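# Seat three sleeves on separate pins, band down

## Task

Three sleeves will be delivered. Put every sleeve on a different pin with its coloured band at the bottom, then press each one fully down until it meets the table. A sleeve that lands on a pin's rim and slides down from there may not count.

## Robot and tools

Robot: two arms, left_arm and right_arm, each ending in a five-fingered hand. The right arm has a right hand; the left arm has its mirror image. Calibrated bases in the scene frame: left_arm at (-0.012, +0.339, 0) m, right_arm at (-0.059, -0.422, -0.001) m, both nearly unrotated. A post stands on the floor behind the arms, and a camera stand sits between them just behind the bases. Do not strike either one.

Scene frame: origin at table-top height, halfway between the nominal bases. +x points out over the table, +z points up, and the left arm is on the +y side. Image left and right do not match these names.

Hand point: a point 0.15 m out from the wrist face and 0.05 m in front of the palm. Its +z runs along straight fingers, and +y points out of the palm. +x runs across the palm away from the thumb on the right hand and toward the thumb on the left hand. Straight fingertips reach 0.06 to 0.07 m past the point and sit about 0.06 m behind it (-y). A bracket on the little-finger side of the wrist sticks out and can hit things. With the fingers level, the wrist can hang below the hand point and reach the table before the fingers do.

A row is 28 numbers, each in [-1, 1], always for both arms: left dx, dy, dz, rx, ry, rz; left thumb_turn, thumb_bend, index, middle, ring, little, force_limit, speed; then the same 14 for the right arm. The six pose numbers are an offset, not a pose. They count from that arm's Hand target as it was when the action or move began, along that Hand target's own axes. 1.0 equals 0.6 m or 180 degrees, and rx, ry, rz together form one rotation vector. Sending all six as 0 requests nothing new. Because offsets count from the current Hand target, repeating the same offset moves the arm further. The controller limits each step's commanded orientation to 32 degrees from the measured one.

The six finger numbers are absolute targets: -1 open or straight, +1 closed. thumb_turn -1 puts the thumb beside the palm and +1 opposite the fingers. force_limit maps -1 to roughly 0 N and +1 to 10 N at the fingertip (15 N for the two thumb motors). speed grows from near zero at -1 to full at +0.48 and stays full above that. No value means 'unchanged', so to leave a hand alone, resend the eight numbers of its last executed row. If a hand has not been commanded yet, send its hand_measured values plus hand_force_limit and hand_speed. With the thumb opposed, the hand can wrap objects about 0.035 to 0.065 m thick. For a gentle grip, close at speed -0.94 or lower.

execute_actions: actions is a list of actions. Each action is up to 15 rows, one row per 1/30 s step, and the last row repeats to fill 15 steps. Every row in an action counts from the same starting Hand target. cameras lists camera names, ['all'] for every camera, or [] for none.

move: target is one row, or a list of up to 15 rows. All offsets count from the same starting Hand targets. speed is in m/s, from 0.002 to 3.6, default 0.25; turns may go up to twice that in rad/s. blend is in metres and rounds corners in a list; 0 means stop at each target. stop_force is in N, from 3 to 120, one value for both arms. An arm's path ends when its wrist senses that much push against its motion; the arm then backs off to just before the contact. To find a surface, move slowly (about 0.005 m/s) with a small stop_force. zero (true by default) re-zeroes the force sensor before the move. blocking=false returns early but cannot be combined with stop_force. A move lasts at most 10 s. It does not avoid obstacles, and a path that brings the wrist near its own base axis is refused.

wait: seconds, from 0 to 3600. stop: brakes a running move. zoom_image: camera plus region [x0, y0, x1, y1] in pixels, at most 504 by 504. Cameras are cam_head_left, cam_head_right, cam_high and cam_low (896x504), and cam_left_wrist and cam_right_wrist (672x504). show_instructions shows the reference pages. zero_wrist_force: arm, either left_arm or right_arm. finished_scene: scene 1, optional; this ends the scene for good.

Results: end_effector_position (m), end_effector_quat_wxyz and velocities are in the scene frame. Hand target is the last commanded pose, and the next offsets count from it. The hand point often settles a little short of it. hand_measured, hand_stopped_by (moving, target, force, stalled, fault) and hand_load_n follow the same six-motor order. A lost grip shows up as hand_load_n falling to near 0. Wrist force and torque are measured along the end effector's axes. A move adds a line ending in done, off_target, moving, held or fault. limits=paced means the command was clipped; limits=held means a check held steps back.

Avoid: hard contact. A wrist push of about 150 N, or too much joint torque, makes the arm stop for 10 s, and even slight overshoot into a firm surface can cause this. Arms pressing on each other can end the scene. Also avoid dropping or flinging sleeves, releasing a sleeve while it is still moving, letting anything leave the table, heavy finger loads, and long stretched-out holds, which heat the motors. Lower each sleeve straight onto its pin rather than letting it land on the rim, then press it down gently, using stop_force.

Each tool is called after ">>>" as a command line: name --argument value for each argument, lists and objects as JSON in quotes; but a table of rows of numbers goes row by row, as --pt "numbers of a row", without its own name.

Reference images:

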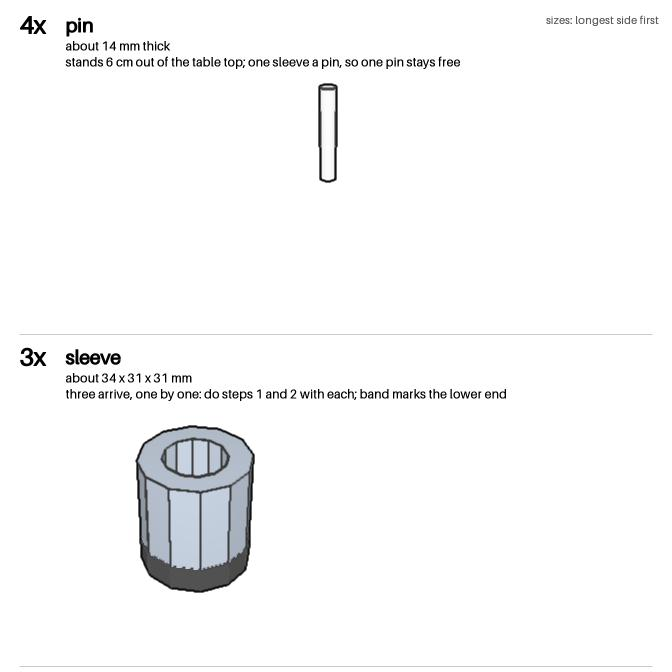

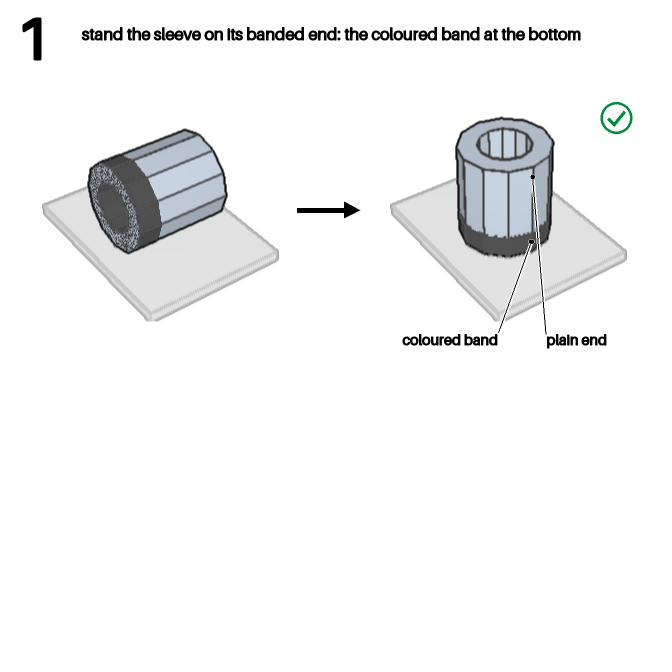

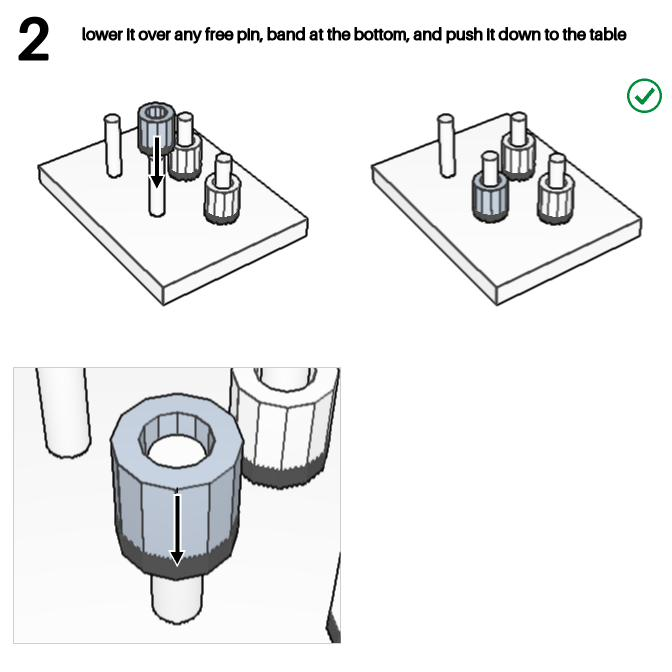

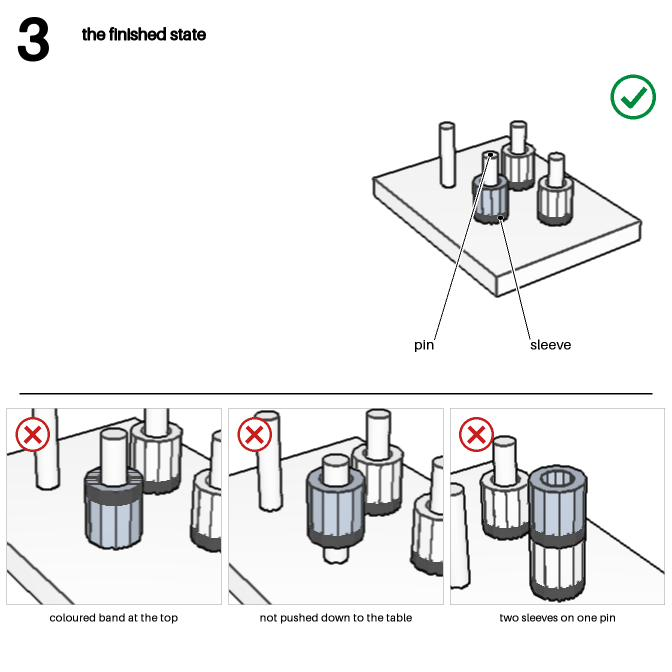

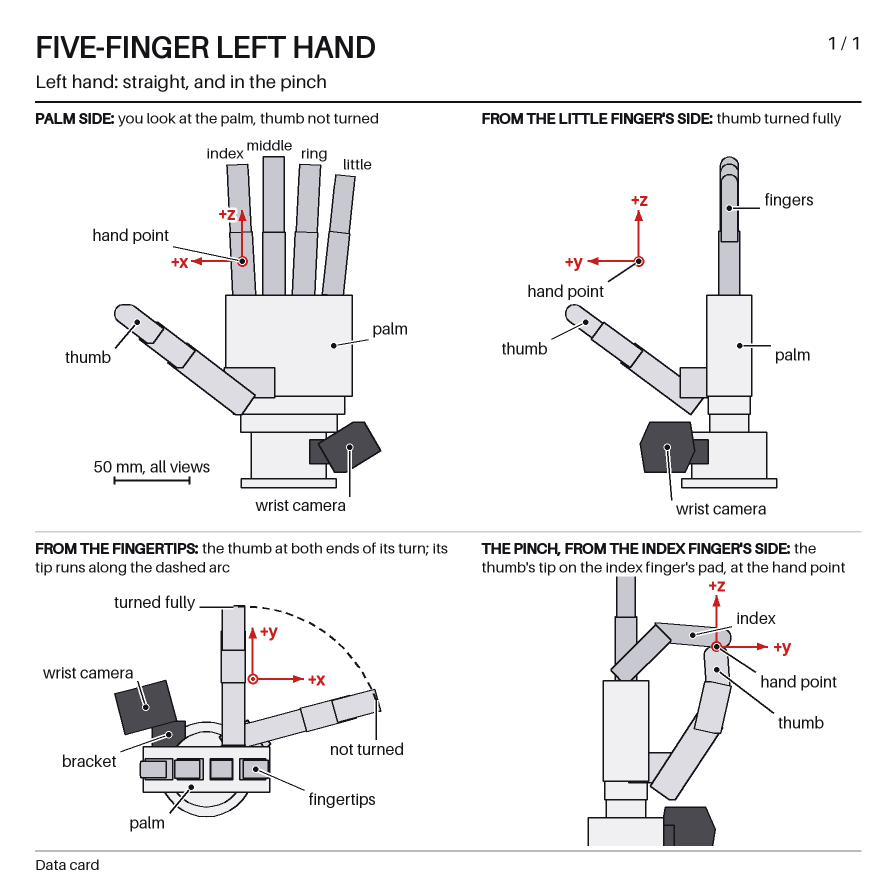

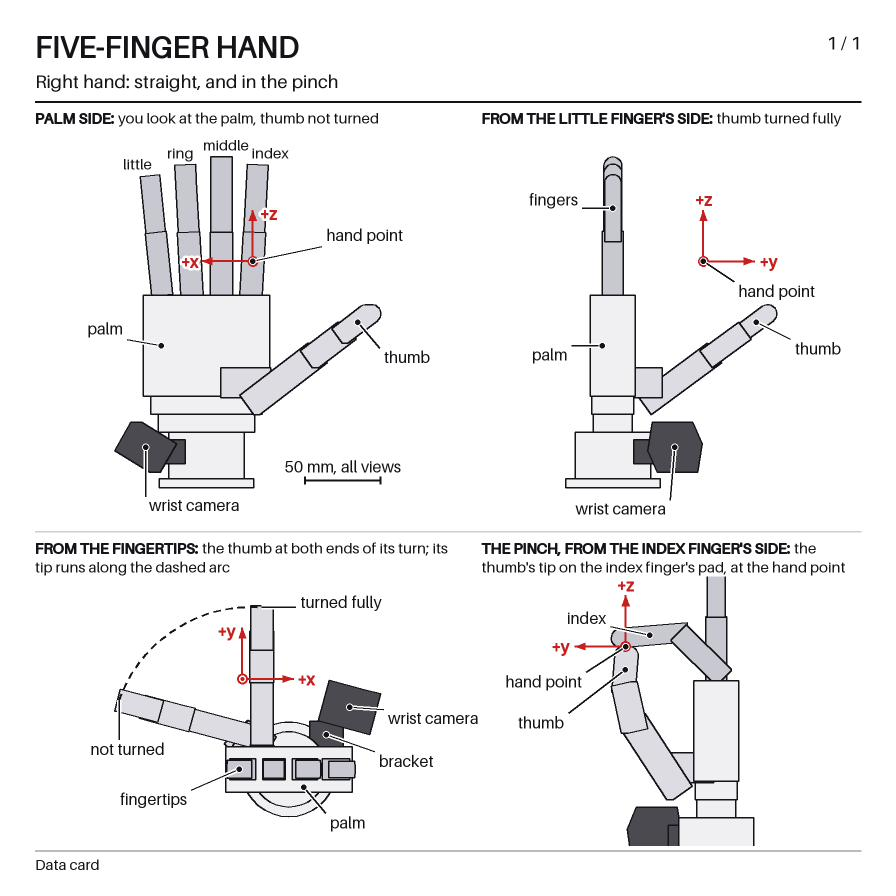

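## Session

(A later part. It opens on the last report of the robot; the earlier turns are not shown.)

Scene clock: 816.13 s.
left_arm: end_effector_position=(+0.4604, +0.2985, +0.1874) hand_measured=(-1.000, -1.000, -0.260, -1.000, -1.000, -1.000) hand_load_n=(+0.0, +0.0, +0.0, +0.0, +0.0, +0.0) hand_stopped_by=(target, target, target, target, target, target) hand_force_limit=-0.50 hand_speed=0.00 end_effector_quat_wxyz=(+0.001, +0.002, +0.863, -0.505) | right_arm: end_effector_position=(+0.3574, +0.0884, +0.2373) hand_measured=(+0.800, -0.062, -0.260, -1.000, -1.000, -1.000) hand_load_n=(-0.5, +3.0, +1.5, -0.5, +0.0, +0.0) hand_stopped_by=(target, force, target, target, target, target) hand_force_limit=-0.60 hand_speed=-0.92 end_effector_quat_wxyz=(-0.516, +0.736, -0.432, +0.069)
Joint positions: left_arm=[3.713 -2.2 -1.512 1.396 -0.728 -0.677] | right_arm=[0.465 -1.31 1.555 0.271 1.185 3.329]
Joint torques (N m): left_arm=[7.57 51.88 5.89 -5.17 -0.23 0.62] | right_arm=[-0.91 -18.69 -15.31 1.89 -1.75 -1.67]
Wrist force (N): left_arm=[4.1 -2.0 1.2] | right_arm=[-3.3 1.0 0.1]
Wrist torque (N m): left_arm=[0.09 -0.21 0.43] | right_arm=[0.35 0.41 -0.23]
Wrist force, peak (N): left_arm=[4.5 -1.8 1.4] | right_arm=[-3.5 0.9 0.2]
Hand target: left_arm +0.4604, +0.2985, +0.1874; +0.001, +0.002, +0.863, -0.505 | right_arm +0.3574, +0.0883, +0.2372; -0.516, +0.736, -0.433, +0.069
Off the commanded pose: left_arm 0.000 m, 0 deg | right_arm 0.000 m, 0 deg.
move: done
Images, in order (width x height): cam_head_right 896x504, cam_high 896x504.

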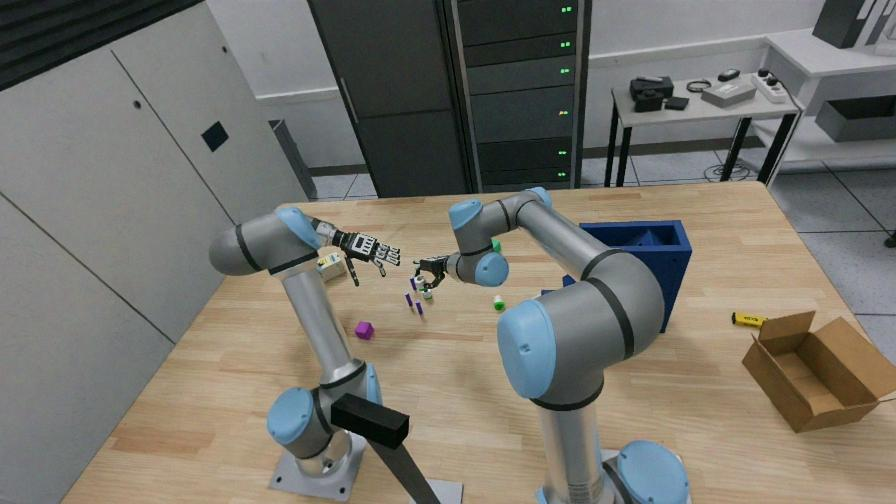

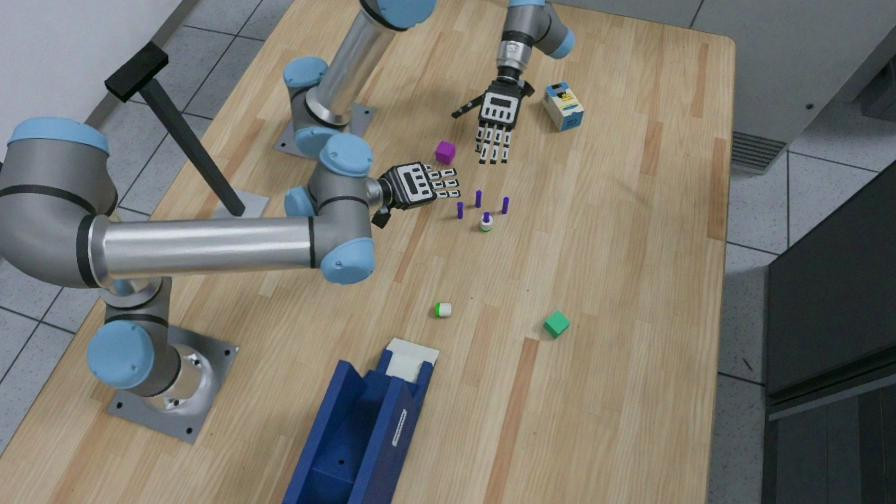

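>>> move --target '[0,0,0,0,0,0,-1,-1,-0.26,-1,-1,-1,-0.5,0,0.1033,0.2458,0.137,0,0,0,0.8,0.3,-0.26,-1,-1,-1,-0.6,-0.92]' --speed 0.12 --cameras '["cam_high","cam_head_right","cam_right_wrist"]'

Scene clock: 821.77 s.
left_arm: end_effector_position=(+0.4604, +0.2985, +0.1874) hand_measured=(-1.000, -1.000, -0.260, -1.000, -1.000, -1.000) hand_load_n=(+0.0, +0.0, +0.0, +0.0, +0.0, +0.0) hand_stopped_by=(target, target, target, target, target, target) hand_force_limit=-0.50 hand_speed=0.00 end_effector_quat_wxyz=(+0.001, +0.002, +0.863, -0.505) | right_arm: end_effector_position=(+0.3572, +0.0882, +0.0573) hand_measured=(+0.800, -0.062, -0.260, -1.000, -1.000, -1.000) hand_load_n=(-0.5, +3.0, +1.5, +0.0, +0.0, +0.0) hand_stopped_by=(target, force, target, target, target, target) hand_force_limit=-0.60 hand_speed=-0.92 end_effector_quat_wxyz=(-0.516, +0.736, -0.433, +0.069)
Joint positions: left_arm=[3.713 -2.2 -1.512 1.396 -0.728 -0.677] | right_arm=[0.465 -1.119 1.801 -0.165 1.185 3.33]
Joint torques (N m): left_arm=[7.68 52.02 6.1 -5.1 -0.36 0.65] | right_arm=[6.05 -43.19 -21.41 -0.02 2.19 1.89]
Wrist force (N): left_arm=[4.1 -1.8 1.2] | right_arm=[-3.0 1.0 0.1]
Wrist torque (N m): left_arm=[0.11 -0.21 0.43] | right_arm=[0.35 0.36 -0.21]
Wrist force, peak (N): left_arm=[4.4 -2.2 1.1] | right_arm=[-3.4 1.2 0.0]
Hand target: left_arm +0.4604, +0.2985, +0.1874; +0.001, +0.002, +0.863, -0.505 | right_arm +0.3572, +0.0883, +0.0573; -0.516, +0.736, -0.433, +0.069
Off the commanded pose: left_arm 0.000 m, 0 deg | right_arm 0.000 m, 0 deg.
move: done
Images, in order (width x height): cam_head_right 896x504, cam_high 896x504, cam_right_wrist 672x504.

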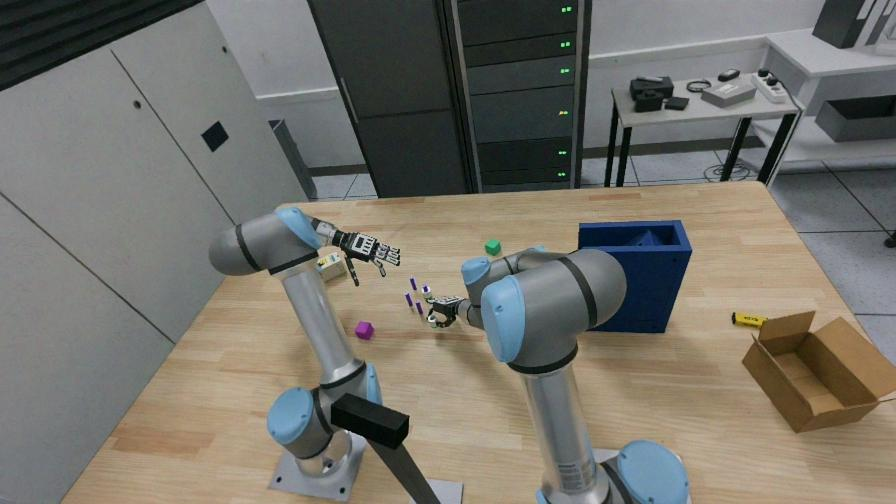

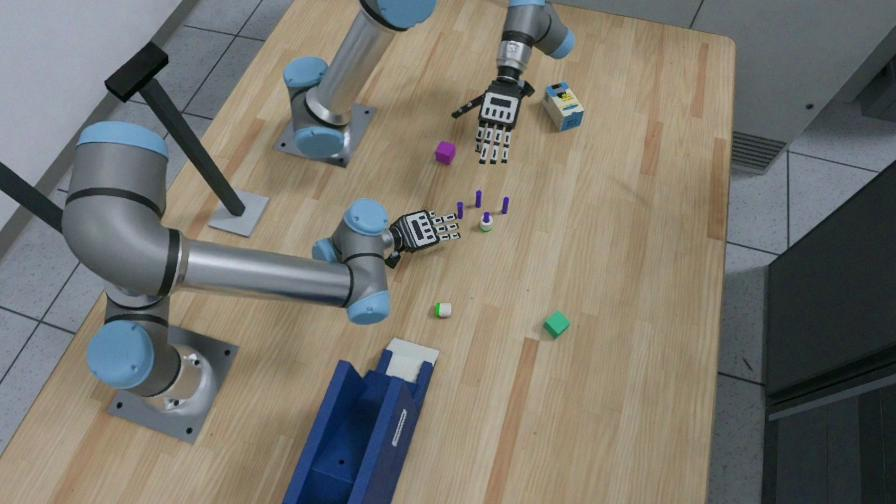

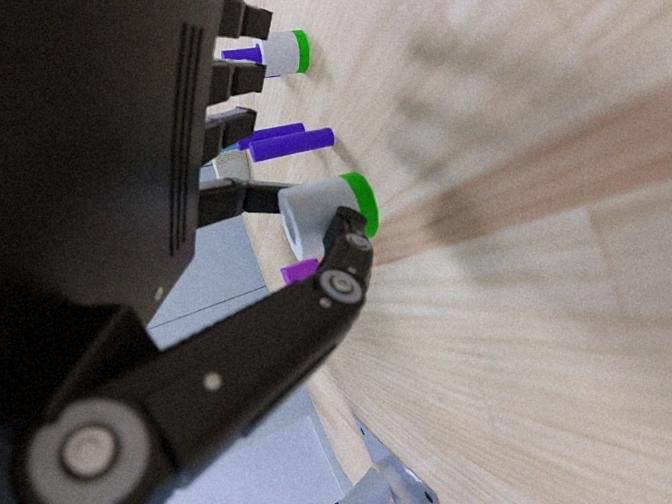

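>>> move --target '[0,0,0,0,0,0,-1,-1,-0.26,-1,-1,-1,-0.5,0,0.0201,0.0478,0.0266,0,0,0,0.8,0.3,-0.26,-1,-1,-1,-0.6,-0.92]' --speed 0.01 --stop_force 3

Scene clock: 827.83 s.
left_arm: end_effector_position=(+0.4604, +0.2985, +0.1874) hand_measured=(-1.000, -1.000, -0.260, -1.000, -1.000, -1.000) hand_load_n=(+0.0, +0.0, +0.0, +0.0, +0.0, +0.0) hand_stopped_by=(target, target, target, target, target, target) hand_force_limit=-0.50 hand_speed=0.00 end_effector_quat_wxyz=(+0.001, +0.002, +0.863, -0.505) | right_arm: end_effector_position=(+0.3572, +0.0882, +0.0223) hand_measured=(+0.800, -0.062, -0.260, -1.000, -1.000, -1.000) hand_load_n=(-0.5, +3.0, +1.5, +0.0, +0.0, +0.0) hand_stopped_by=(target, force, target, target, target, target) hand_force_limit=-0.60 hand_speed=-0.92 end_effector_quat_wxyz=(-0.516, +0.736, -0.433, +0.069)
Joint positions: left_arm=[3.713 -2.2 -1.512 1.396 -0.728 -0.677] | right_arm=[0.465 -1.063 1.827 -0.247 1.185 3.33]
Joint torques (N m): left_arm=[6.23 53.5 5.96 -5.26 -0.36 0.83] | right_arm=[-3.91 -33.25 -11.86 -1.37 -0.25 -1.1]
Wrist force (N): left_arm=[4.2 -1.8 1.3] | right_arm=[-3.5 -1.1 -1.2]
Wrist torque (N m): left_arm=[0.10 -0.23 0.43] | right_arm=[0.24 0.44 -0.28]
Wrist force, peak (N): left_arm=[4.5 -1.9 1.3] | right_arm=[-3.8 -2.2 -1.4]
Hand target: left_arm +0.4604, +0.2985, +0.1874; +0.001, +0.002, +0.863, -0.505 | right_arm +0.3572, +0.0883, +0.0223; -0.516, +0.736, -0.433, +0.069
Off the commanded pose: left_arm 0.000 m, 0 deg | right_arm 0.000 m, 0 deg.
move: contact (right_arm)

>>> move --target '[0,0,0,0,0,0,-1,-1,-0.26,-1,-1,-1,-0.5,0,0,0,0,0,0,0,0.8,-0.5,-0.5,-1,-1,-1,-0.6,-0.9]' --speed 0.02

>>> move --target '[0,0,0,0,0,0,-1,-1,-0.26,-1,-1,-1,-0.5,0,-0.0515,-0.1229,-0.0685,0,0,0,0.8,-0.5,-0.5,-1,-1,-1,-0.6,-0.9]' --speed 0.06 --cameras '["cam_high","cam_right_wrist","cam_low"]'

Scene clock: 833.30 s.
left_arm: end_effector_position=(+0.4604, +0.2985, +0.1874) hand_measured=(-1.000, -1.000, -0.260, -1.000, -1.000, -1.000) hand_load_n=(+0.0, +0.0, +0.0, +0.0, +0.0, +0.0) hand_stopped_by=(target, target, target, target, target, target) hand_force_limit=-0.50 hand_speed=0.00 end_effector_quat_wxyz=(+0.001, +0.002, +0.863, -0.505) | right_arm: end_effector_position=(+0.3572, +0.0883, +0.0223) hand_measured=(+0.800, -0.500, -0.500, -1.000, -1.000, -1.000) hand_load_n=(+0.0, +0.0, -0.5, -0.5, +0.0, +0.0) hand_stopped_by=(target, target, target, target, target, target) hand_force_limit=-0.60 hand_speed=-0.90 end_effector_quat_wxyz=(-0.516, +0.736, -0.433, +0.069)
Joint positions: left_arm=[3.713 -2.2 -1.512 1.396 -0.728 -0.677] | right_arm=[0.465 -1.063 1.827 -0.247 1.185 3.33]
Joint torques (N m): left_arm=[6.27 53.11 6.04 -5 -0.22 0.74] | right_arm=[-1.32 -33.42 -11.51 -1.69 -0.29 -1.17]
Wrist force (N): left_arm=[4.1 -1.8 1.4] | right_arm=[-3.0 0.5 -0.4]
Wrist torque (N m): left_arm=[0.09 -0.21 0.43] | right_arm=[0.33 0.36 -0.22]
Wrist force, peak (N): left_arm=[4.5 -2.1 1.3] | right_arm=[-4.0 -2.0 -1.4]
Hand target: left_arm +0.4604, +0.2985, +0.1874; +0.001, +0.002, +0.863, -0.505 | right_arm +0.3572, +0.0883, +0.0223; -0.516, +0.736, -0.433, +0.069
Off the commanded pose: left_arm 0.000 m, 0 deg | right_arm 0.000 m, 0 deg.
move: done

Scene clock: 835.13 s.
left_arm: end_effector_position=(+0.4604, +0.2985, +0.1874) hand_measured=(-1.000, -1.000, -0.260, -1.000, -1.000, -1.000) hand_load_n=(+0.0, +0.0, +0.0, +0.0, +0.0, +0.0) hand_stopped_by=(target, target, target, target, target, target) hand_force_limit=-0.50 hand_speed=0.00 end_effector_quat_wxyz=(+0.001, +0.002, +0.863, -0.505) | right_arm: end_effector_position=(+0.3574, +0.0882, +0.1123) hand_measured=(+0.800, -0.500, -0.500, -1.000, -1.000, -1.000) hand_load_n=(+0.0, +0.0, +0.0, +0.0, +0.0, +0.0) hand_stopped_by=(target, target, target, target, target, target) hand_force_limit=-0.60 hand_speed=-0.90 end_effector_quat_wxyz=(-0.516, +0.736, -0.432, +0.069)
Joint positions: left_arm=[3.713 -2.2 -1.512 1.396 -0.728 -0.677] | right_arm=[0.464 -1.196 1.746 -0.034 1.185 3.329]
Joint torques (N m): left_arm=[6.09 52.78 5.51 -5.21 -0.55 0.71] | right_arm=[-5.9 -22.41 -11.54 -1.9 -2.75 -1.78]
Wrist force (N): left_arm=[4.2 -1.9 1.2] | right_arm=[-3.3 0.7 -0.2]
Wrist torque (N m): left_arm=[0.09 -0.23 0.44] | right_arm=[0.34 0.39 -0.21]
Wrist force, peak (N): left_arm=[4.4 -1.9 1.3] | right_arm=[-3.7 0.2 -0.4]
Hand target: left_arm +0.4604, +0.2985, +0.1874; +0.001, +0.002, +0.863, -0.505 | right_arm +0.3573, +0.0882, +0.1122; -0.516, +0.736, -0.433, +0.069
Off the commanded pose: left_arm 0.000 m, 0 deg | right_arm 0.000 m, 0 deg.
move: done
Images, in order (width x height): cam_high 896x504, cam_low 896x504, cam_right_wrist 672x504.

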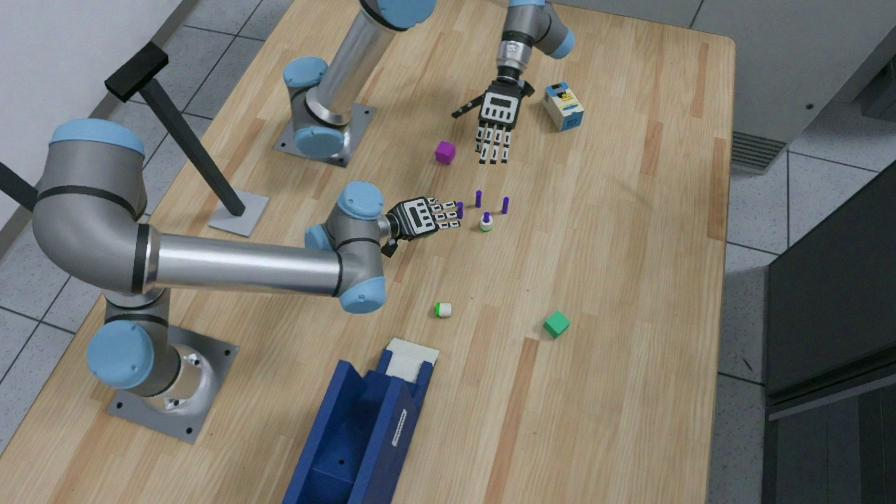

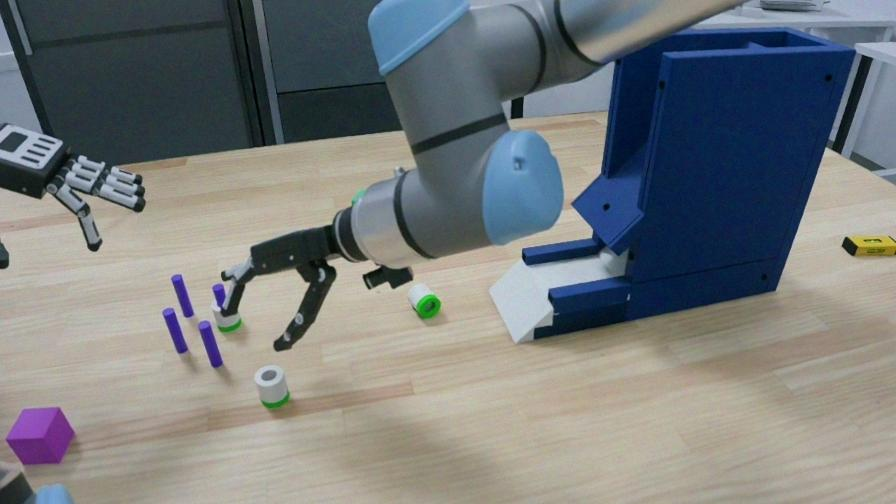

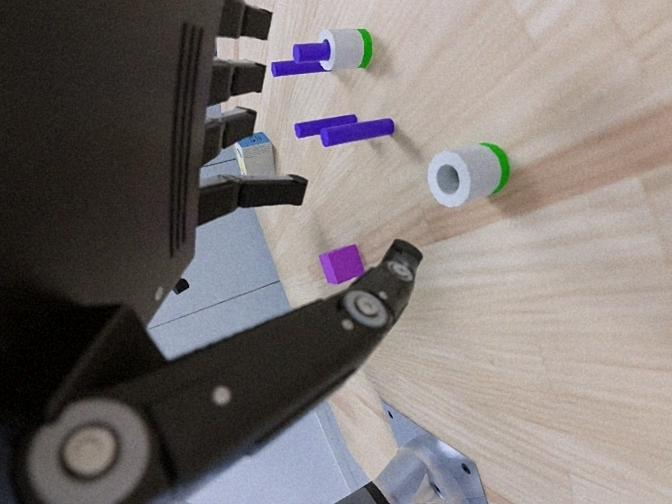

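>>> move --pt "0 0 0 0 0 0 -1 -1 -0.26 -1 -1 -1 -0.5 0 -0.0688 -0.1638 -0.0913 0 0 0 0.8 -0.5 -0.5 -1 -1 -1 -0.6 -0.9" --pt "0 0 0 0 0 0 -1 -1 -0.26 -1 -1 -1 -0.5 0 -0.0637 -0.1024 -0.4593 0 0 0 0.8 -0.5 -0.5 -1 -1 -1 -0.6 -0.9" --speed 0.2 --blend '[0.03,0]' --cameras '["cam_high","cam_low","cam_left_wrist","cam_head_right"]'

Scene clock: 845.37 s.
left_arm: end_effector_position=(+0.4604, +0.2985, +0.1874) hand_measured=(-1.000, -1.000, -0.260, -1.000, -1.000, -1.000) hand_load_n=(+0.0, +0.0, +0.0, +0.0, +0.0, +0.0) hand_stopped_by=(target, target, target, target, target, target) hand_force_limit=-0.50 hand_speed=0.00 end_effector_quat_wxyz=(+0.001, +0.002, +0.863, -0.505) | right_arm: end_effector_position=(+0.2176, -0.0719, +0.3018) hand_measured=(+0.800, -0.500, -0.500, -1.000, -1.000, -1.000) hand_load_n=(+0.0, +0.0, +0.0, +0.0, +0.0, +0.0) hand_stopped_by=(target, target, target, target, target, target) hand_force_limit=-0.60 hand_speed=-0.90 end_effector_quat_wxyz=(-0.516, +0.736, -0.433, +0.069)
Joint positions: left_arm=[3.713 -2.2 -1.512 1.396 -0.728 -0.677] | right_arm=[0.118 -1.86 1.946 0.543 0.892 3.112]
Joint torques (N m): left_arm=[7.08 52.45 7.25 -5.16 -0.44 0.53] | right_arm=[-5.91 -17.77 -21.97 1.75 0.34 0.7]
Wrist force (N): left_arm=[4.2 -1.6 1.2] | right_arm=[-3.0 0.7 0.0]
Wrist torque (N m): left_arm=[0.13 -0.24 0.43] | right_arm=[0.33 0.37 -0.38]
Wrist force, peak (N): left_arm=[4.3 -2.1 1.4] | right_arm=[-2.5 2.9 0.8]
Hand target: left_arm +0.4604, +0.2985, +0.1874; +0.001, +0.002, +0.863, -0.505 | right_arm +0.2176, -0.0720, +0.3019; -0.516, +0.736, -0.433, +0.069
Off the commanded pose: left_arm 0.000 m, 0 deg | right_arm 0.000 m, 0 deg.
move: done
Images, in order (width x height): cam_head_right 896x504, cam_high 896x504, cam_low 896x504, cam_left_wrist 672x504.

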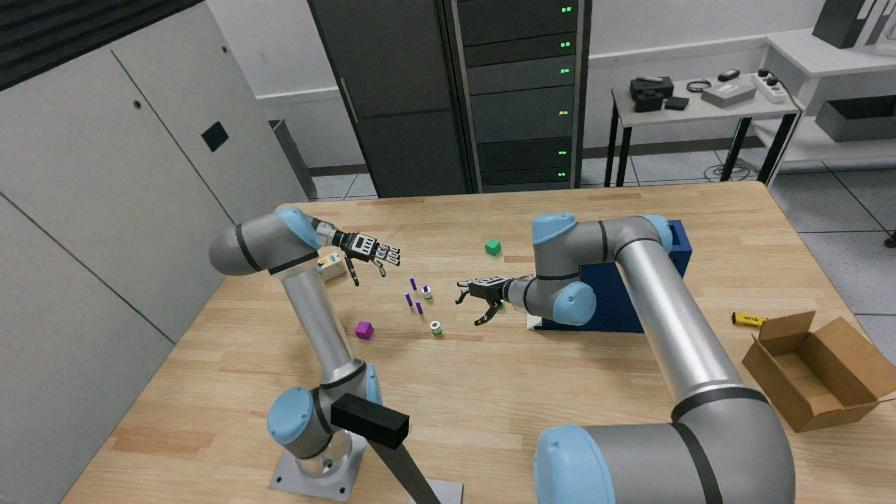

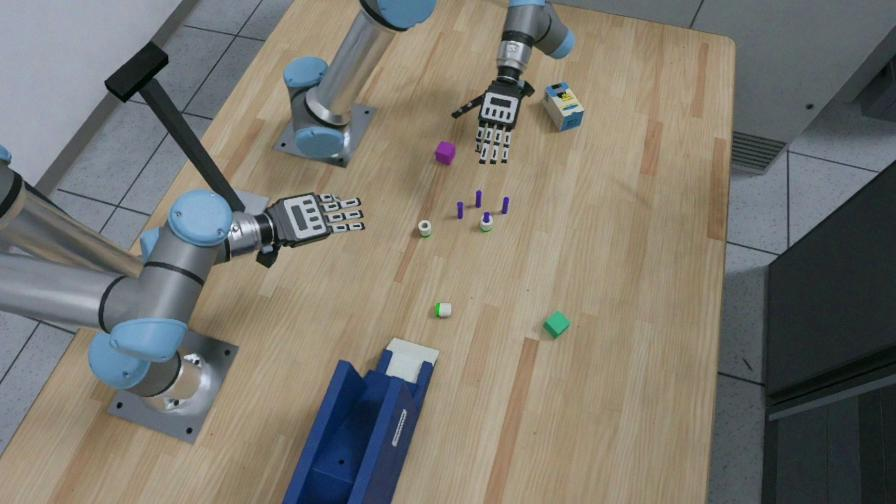

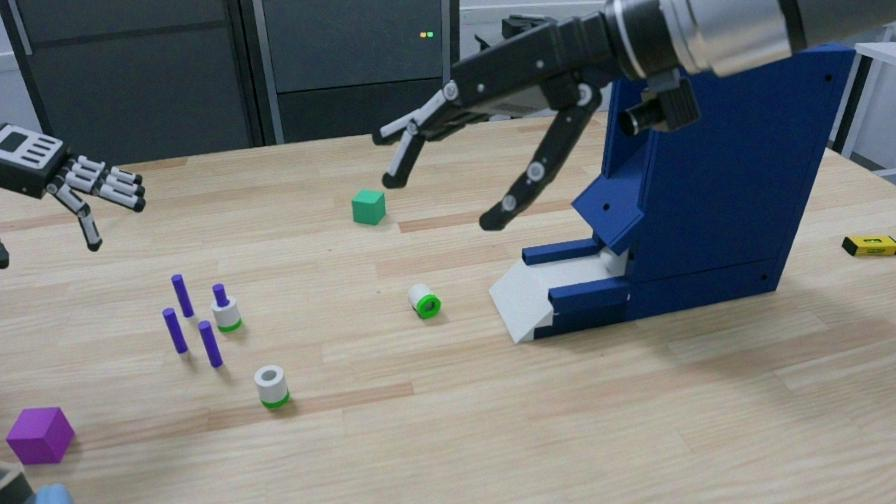

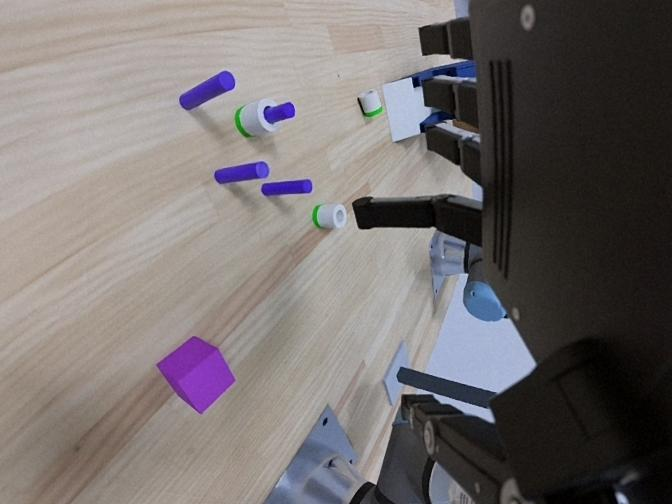

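>>> zoom_image --camera "cam_high" --region '[400, 180, 520, 250]'

Scaled by 4.200 from the camera's image (finer frame: 1280x720).

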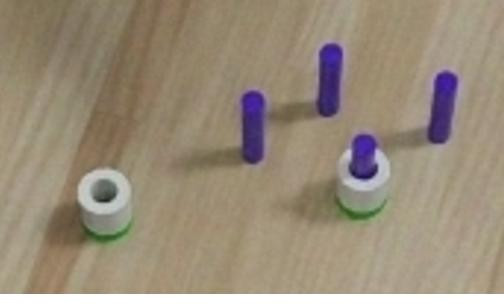

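>>> move --target '[0.1628,-0.0144,0.3233,0,0,0,1,-0.5,-0.5,-0.5,-1,-1,-0.5,-0.5,0,0,0,0,0,0,0.8,-0.5,-0.5,-1,-1,-1,-0.6,-0.9]' --speed 0.15 --cameras '["cam_high","cam_low","cam_left_wrist"]'

Scene clock: 857.43 s.
left_arm: end_effector_position=(+0.3626, +0.1253, +0.0997) hand_measured=(+1.000, -0.500, -0.500, -0.500, -1.000, -1.000) hand_load_n=(+0.0, +0.0, +0.0, +0.0, -0.5, -0.5) hand_stopped_by=(target, target, target, target, target, target) hand_force_limit=-0.50 hand_speed=-0.50 end_effector_quat_wxyz=(+0.001, +0.002, +0.863, -0.505) | right_arm: end_effector_position=(+0.2176, -0.0720, +0.3019) hand_measured=(+0.800, -0.500, -0.500, -1.000, -1.000, -1.000) hand_load_n=(+0.0, +0.0, +0.0, -0.5, +0.0, +0.0) hand_stopped_by=(target, target, target, target, target, target) hand_force_limit=-0.60 hand_speed=-0.90 end_effector_quat_wxyz=(-0.516, +0.736, -0.433, +0.069)
Joint positions: left_arm=[3.442 -2.106 -1.893 1.981 -0.574 -1.048] | right_arm=[0.118 -1.86 1.946 0.543 0.892 3.112]
Joint torques (N m): left_arm=[-4.49 23.36 21.58 0.1 1.38 -2] | right_arm=[1.29 -20.38 -14.83 1.15 -0.49 0.26]
Wrist force (N): left_arm=[4.2 -2.4 1.3] | right_arm=[-2.9 0.8 -0.1]
Wrist torque (N m): left_arm=[0.00 -0.24 0.31] | right_arm=[0.35 0.35 -0.37]
Wrist force, peak (N): left_arm=[4.9 -2.3 2.6] | right_arm=[-3.4 0.6 -0.2]
Hand target: left_arm +0.3626, +0.1253, +0.0997; +0.001, +0.002, +0.863, -0.505 | right_arm +0.2176, -0.0720, +0.3019; -0.516, +0.736, -0.433, +0.069
Off the commanded pose: left_arm 0.000 m, 0 deg | right_arm 0.000 m, 0 deg.
move: done

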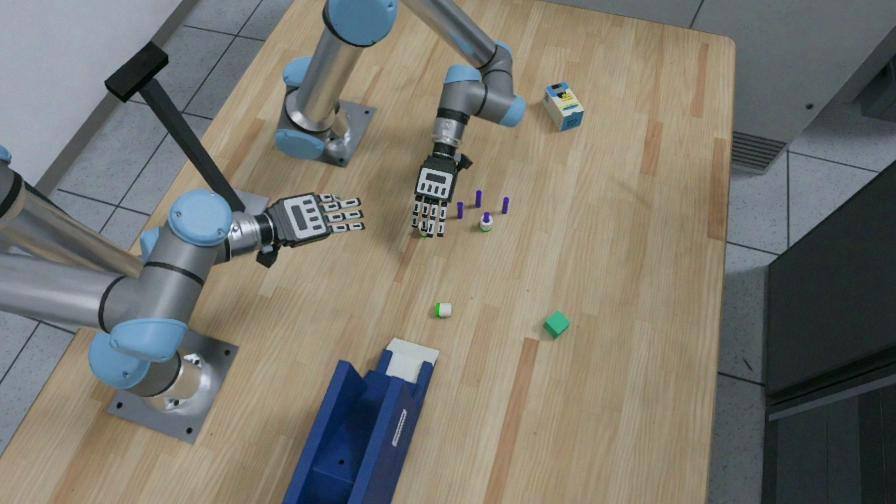

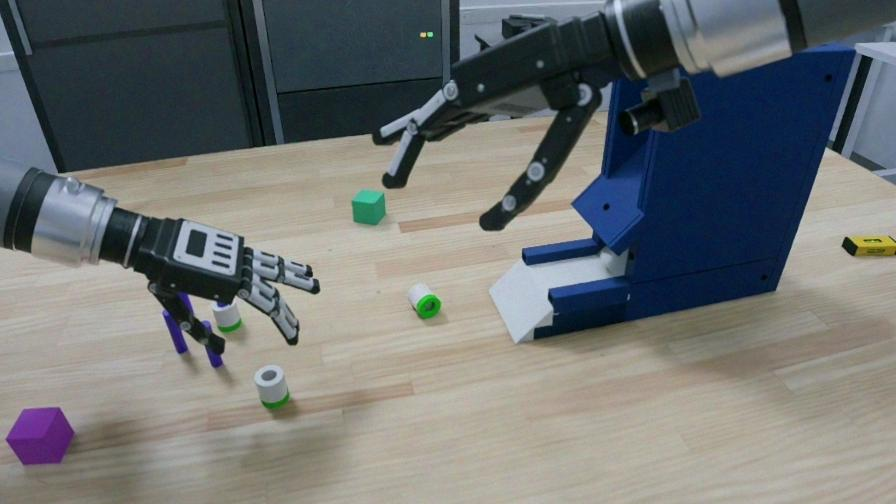

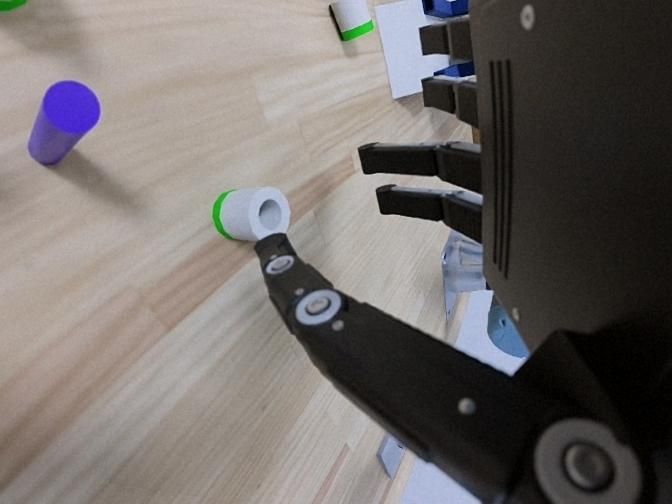

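>>> move --target '[0,0.058,0.0325,0,0,0,1,-0.5,-0.5,-0.5,-1,-1,-0.5,-0.5,0,0,0,0,0,0,0.8,-0.5,-0.5,-1,-1,-1,-0.6,-0.9]' --speed 0.1 --cameras '["cam_high","cam_low","cam_left_wrist"]'

>>> zoom_image --camera "cam_high" --region '[400, 180, 520, 250]'

>>> zoom_image --camera "cam_low" --region '[180, 270, 360, 430]'

Scene clock: 864.50 s.
left_arm: end_effector_position=(+0.3627, +0.1253, +0.0598) hand_measured=(+1.000, -0.500, -0.500, -0.500, -1.000, -1.000) hand_load_n=(+0.0, +0.0, +0.0, +0.0, +0.0, -0.5) hand_stopped_by=(target, target, target, target, target, target) hand_force_limit=-0.50 hand_speed=-0.50 end_effector_quat_wxyz=(+0.001, +0.002, +0.863, -0.505) | right_arm: end_effector_position=(+0.2176, -0.0720, +0.3019) hand_measured=(+0.800, -0.500, -0.500, -1.000, -1.000, -1.000) hand_load_n=(+0.0, +0.0, +0.0, +0.0, +0.0, +0.0) hand_stopped_by=(target, target, target, target, target, target) hand_force_limit=-0.60 hand_speed=-0.90 end_effector_quat_wxyz=(-0.516, +0.736, -0.433, +0.069)
Joint positions: left_arm=[3.442 -2.184 -1.905 2.071 -0.574 -1.048] | right_arm=[0.118 -1.86 1.946 0.543 0.892 3.112]
Joint torques (N m): left_arm=[-4.21 41.87 21.51 -4.55 1.32 -2.26] | right_arm=[4.2 -19.87 -17.76 -1.1 1.75 1.85]
Wrist force (N): left_arm=[4.4 -2.0 1.3] | right_arm=[-3.1 0.7 -0.2]
Wrist torque (N m): left_arm=[0.05 -0.27 0.33] | right_arm=[0.34 0.39 -0.39]
Wrist force, peak (N): left_arm=[4.3 -2.9 0.9] | right_arm=[-3.4 0.4 -0.4]
Hand target: left_arm +0.3628, +0.1253, +0.0598; +0.001, +0.002, +0.863, -0.505 | right_arm +0.2176, -0.0720, +0.3019; -0.516, +0.736, -0.433, +0.069
Off the commanded pose: left_arm 0.000 m, 0 deg | right_arm 0.000 m, 0 deg.
move: done

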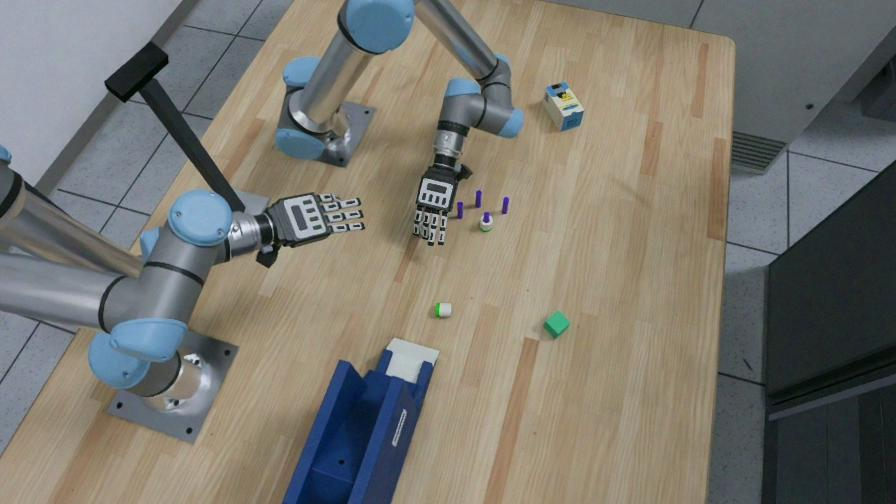

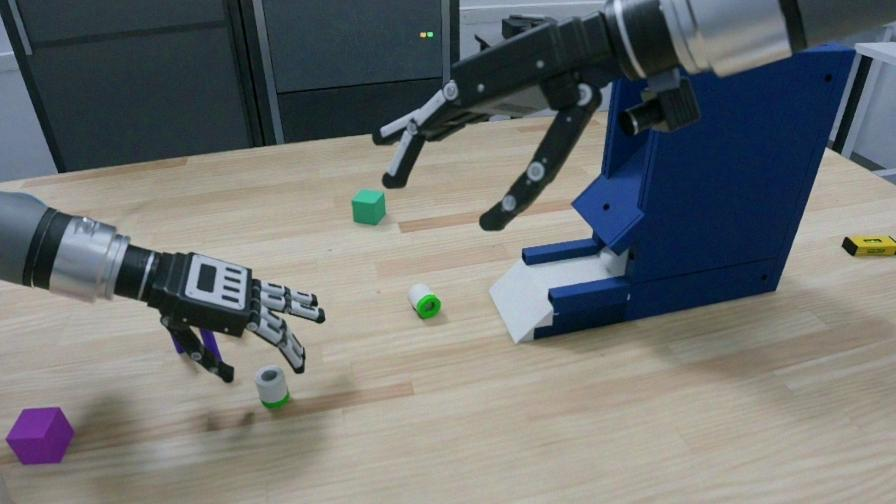

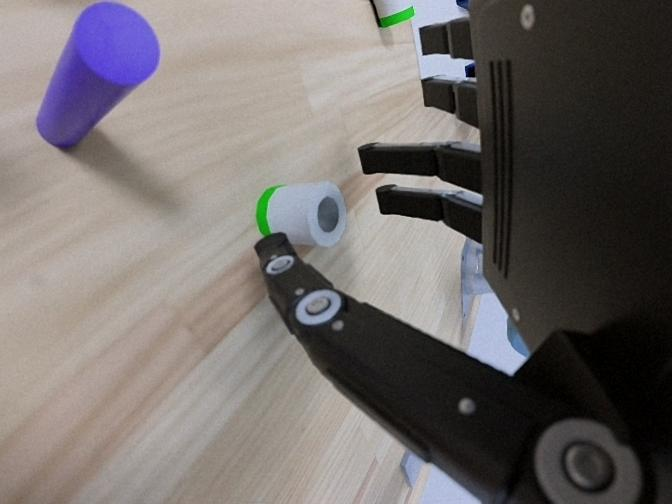

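Scaled by 4.200 from the camera's image (finer frame: 1280x720).

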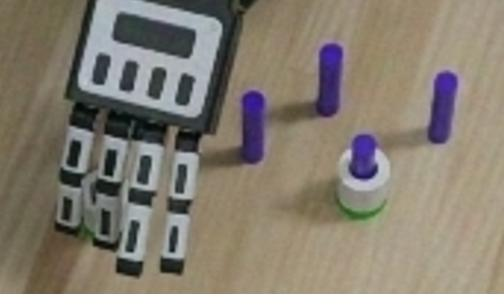

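Scaled by 2.800 from the camera's image (finer frame: 1280x720).

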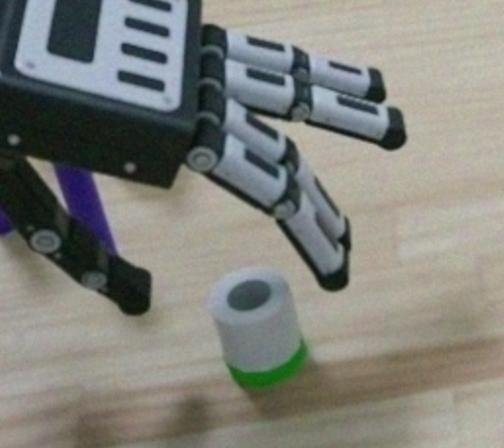

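>>> move --target '[0,0.0169,0.0209,0,0,0,1,-0.5,-0.5,-0.5,-1,-1,-0.5,-0.5,0,0,0,0,0,0,0.8,-0.5,-0.5,-1,-1,-1,-0.6,-0.9]' --speed 0.05 --cameras '["cam_high","cam_low","cam_left_wrist"]'

>>> zoom_image --camera "cam_low" --region '[180, 270, 360, 430]'

Scene clock: 873.33 s.
left_arm: end_effector_position=(+0.3628, +0.1192, +0.0448) hand_measured=(+1.000, -0.500, -0.500, -0.500, -1.000, -1.000) hand_load_n=(+0.0, +0.0, +0.0, +0.0, +0.0, -0.5) hand_stopped_by=(target, target, target, target, target, target) hand_force_limit=-0.50 hand_speed=-0.50 end_effector_quat_wxyz=(+0.001, +0.002, +0.863, -0.505) | right_arm: end_effector_position=(+0.2176, -0.0720, +0.3019) hand_measured=(+0.800, -0.500, -0.500, -1.000, -1.000, -1.000) hand_load_n=(+0.0, +0.0, +0.0, +0.0, +0.0, +0.0) hand_stopped_by=(target, target, target, target, target, target) hand_force_limit=-0.60 hand_speed=-0.90 end_effector_quat_wxyz=(-0.516, +0.736, -0.433, +0.069)
Joint positions: left_arm=[3.427 -2.213 -1.903 2.119 -0.567 -1.073] | right_arm=[0.118 -1.86 1.946 0.543 0.892 3.112]
Joint torques (N m): left_arm=[7.31 48.59 15.81 -5.58 0.27 1.79] | right_arm=[4.25 -20.3 -20.84 -1.17 1.74 1.83]
Wrist force (N): left_arm=[4.2 -2.3 1.2] | right_arm=[-3.0 0.7 -0.2]
Wrist torque (N m): left_arm=[0.04 -0.24 0.36] | right_arm=[0.34 0.37 -0.37]
Wrist force, peak (N): left_arm=[4.5 -2.1 1.4] | right_arm=[-3.3 0.8 -0.2]
Hand target: left_arm +0.3628, +0.1193, +0.0448; +0.001, +0.002, +0.863, -0.505 | right_arm +0.2176, -0.0720, +0.3019; -0.516, +0.736, -0.433, +0.069
Off the commanded pose: left_arm 0.000 m, 0 deg | right_arm 0.000 m, 0 deg.
move: done

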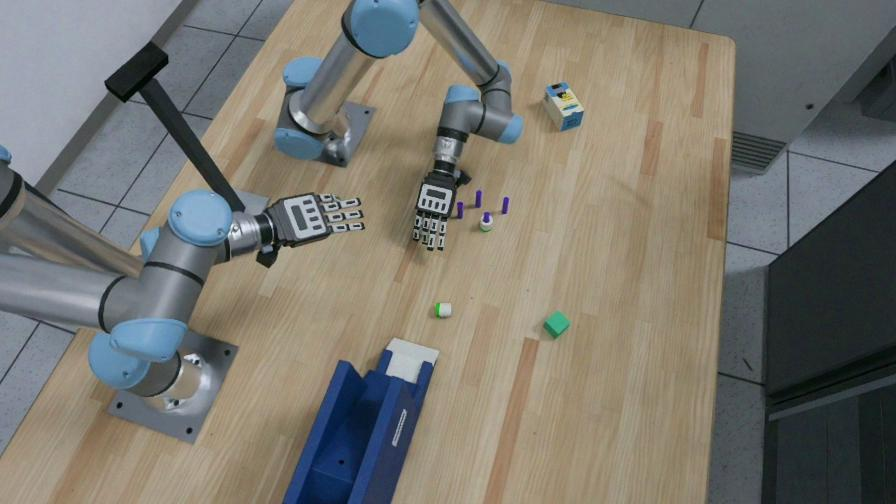

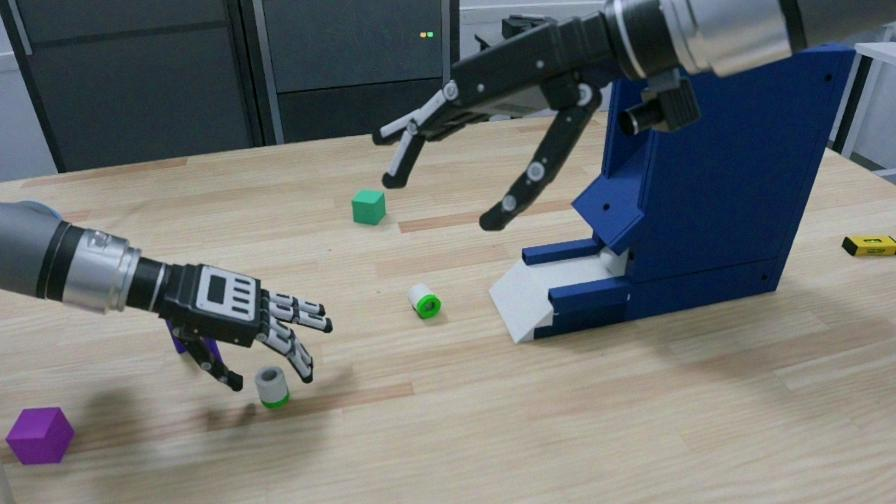

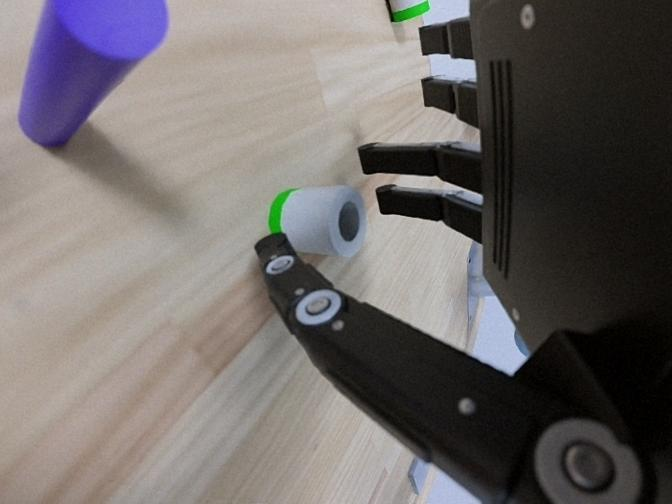

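Scaled by 2.800 from the camera's image (finer frame: 1280x720).

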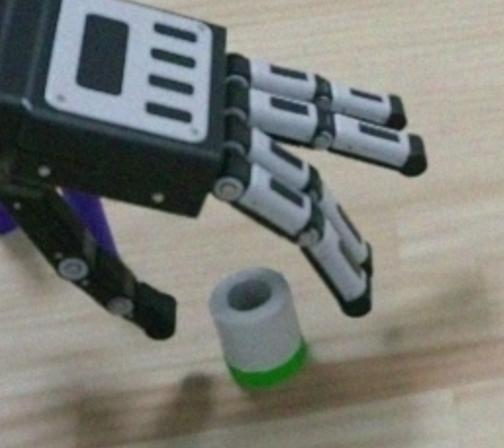

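>>> zoom_image --camera "cam_high" --region '[400, 180, 520, 250]'

>>> zoom_image --camera "cam_left_wrist" --region '[240, 120, 440, 320]'

Scaled by 4.200 from the camera's image (finer frame: 1280x720).

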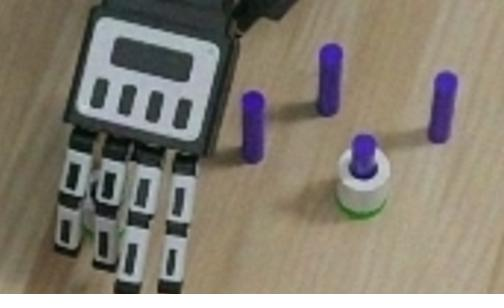

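Scaled by 2.520 from the camera's image (finer frame: 960x720).

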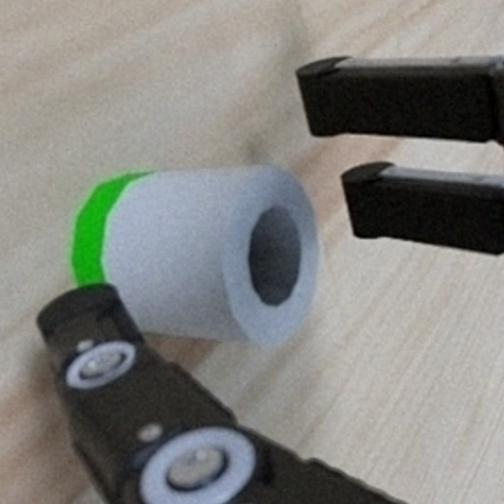

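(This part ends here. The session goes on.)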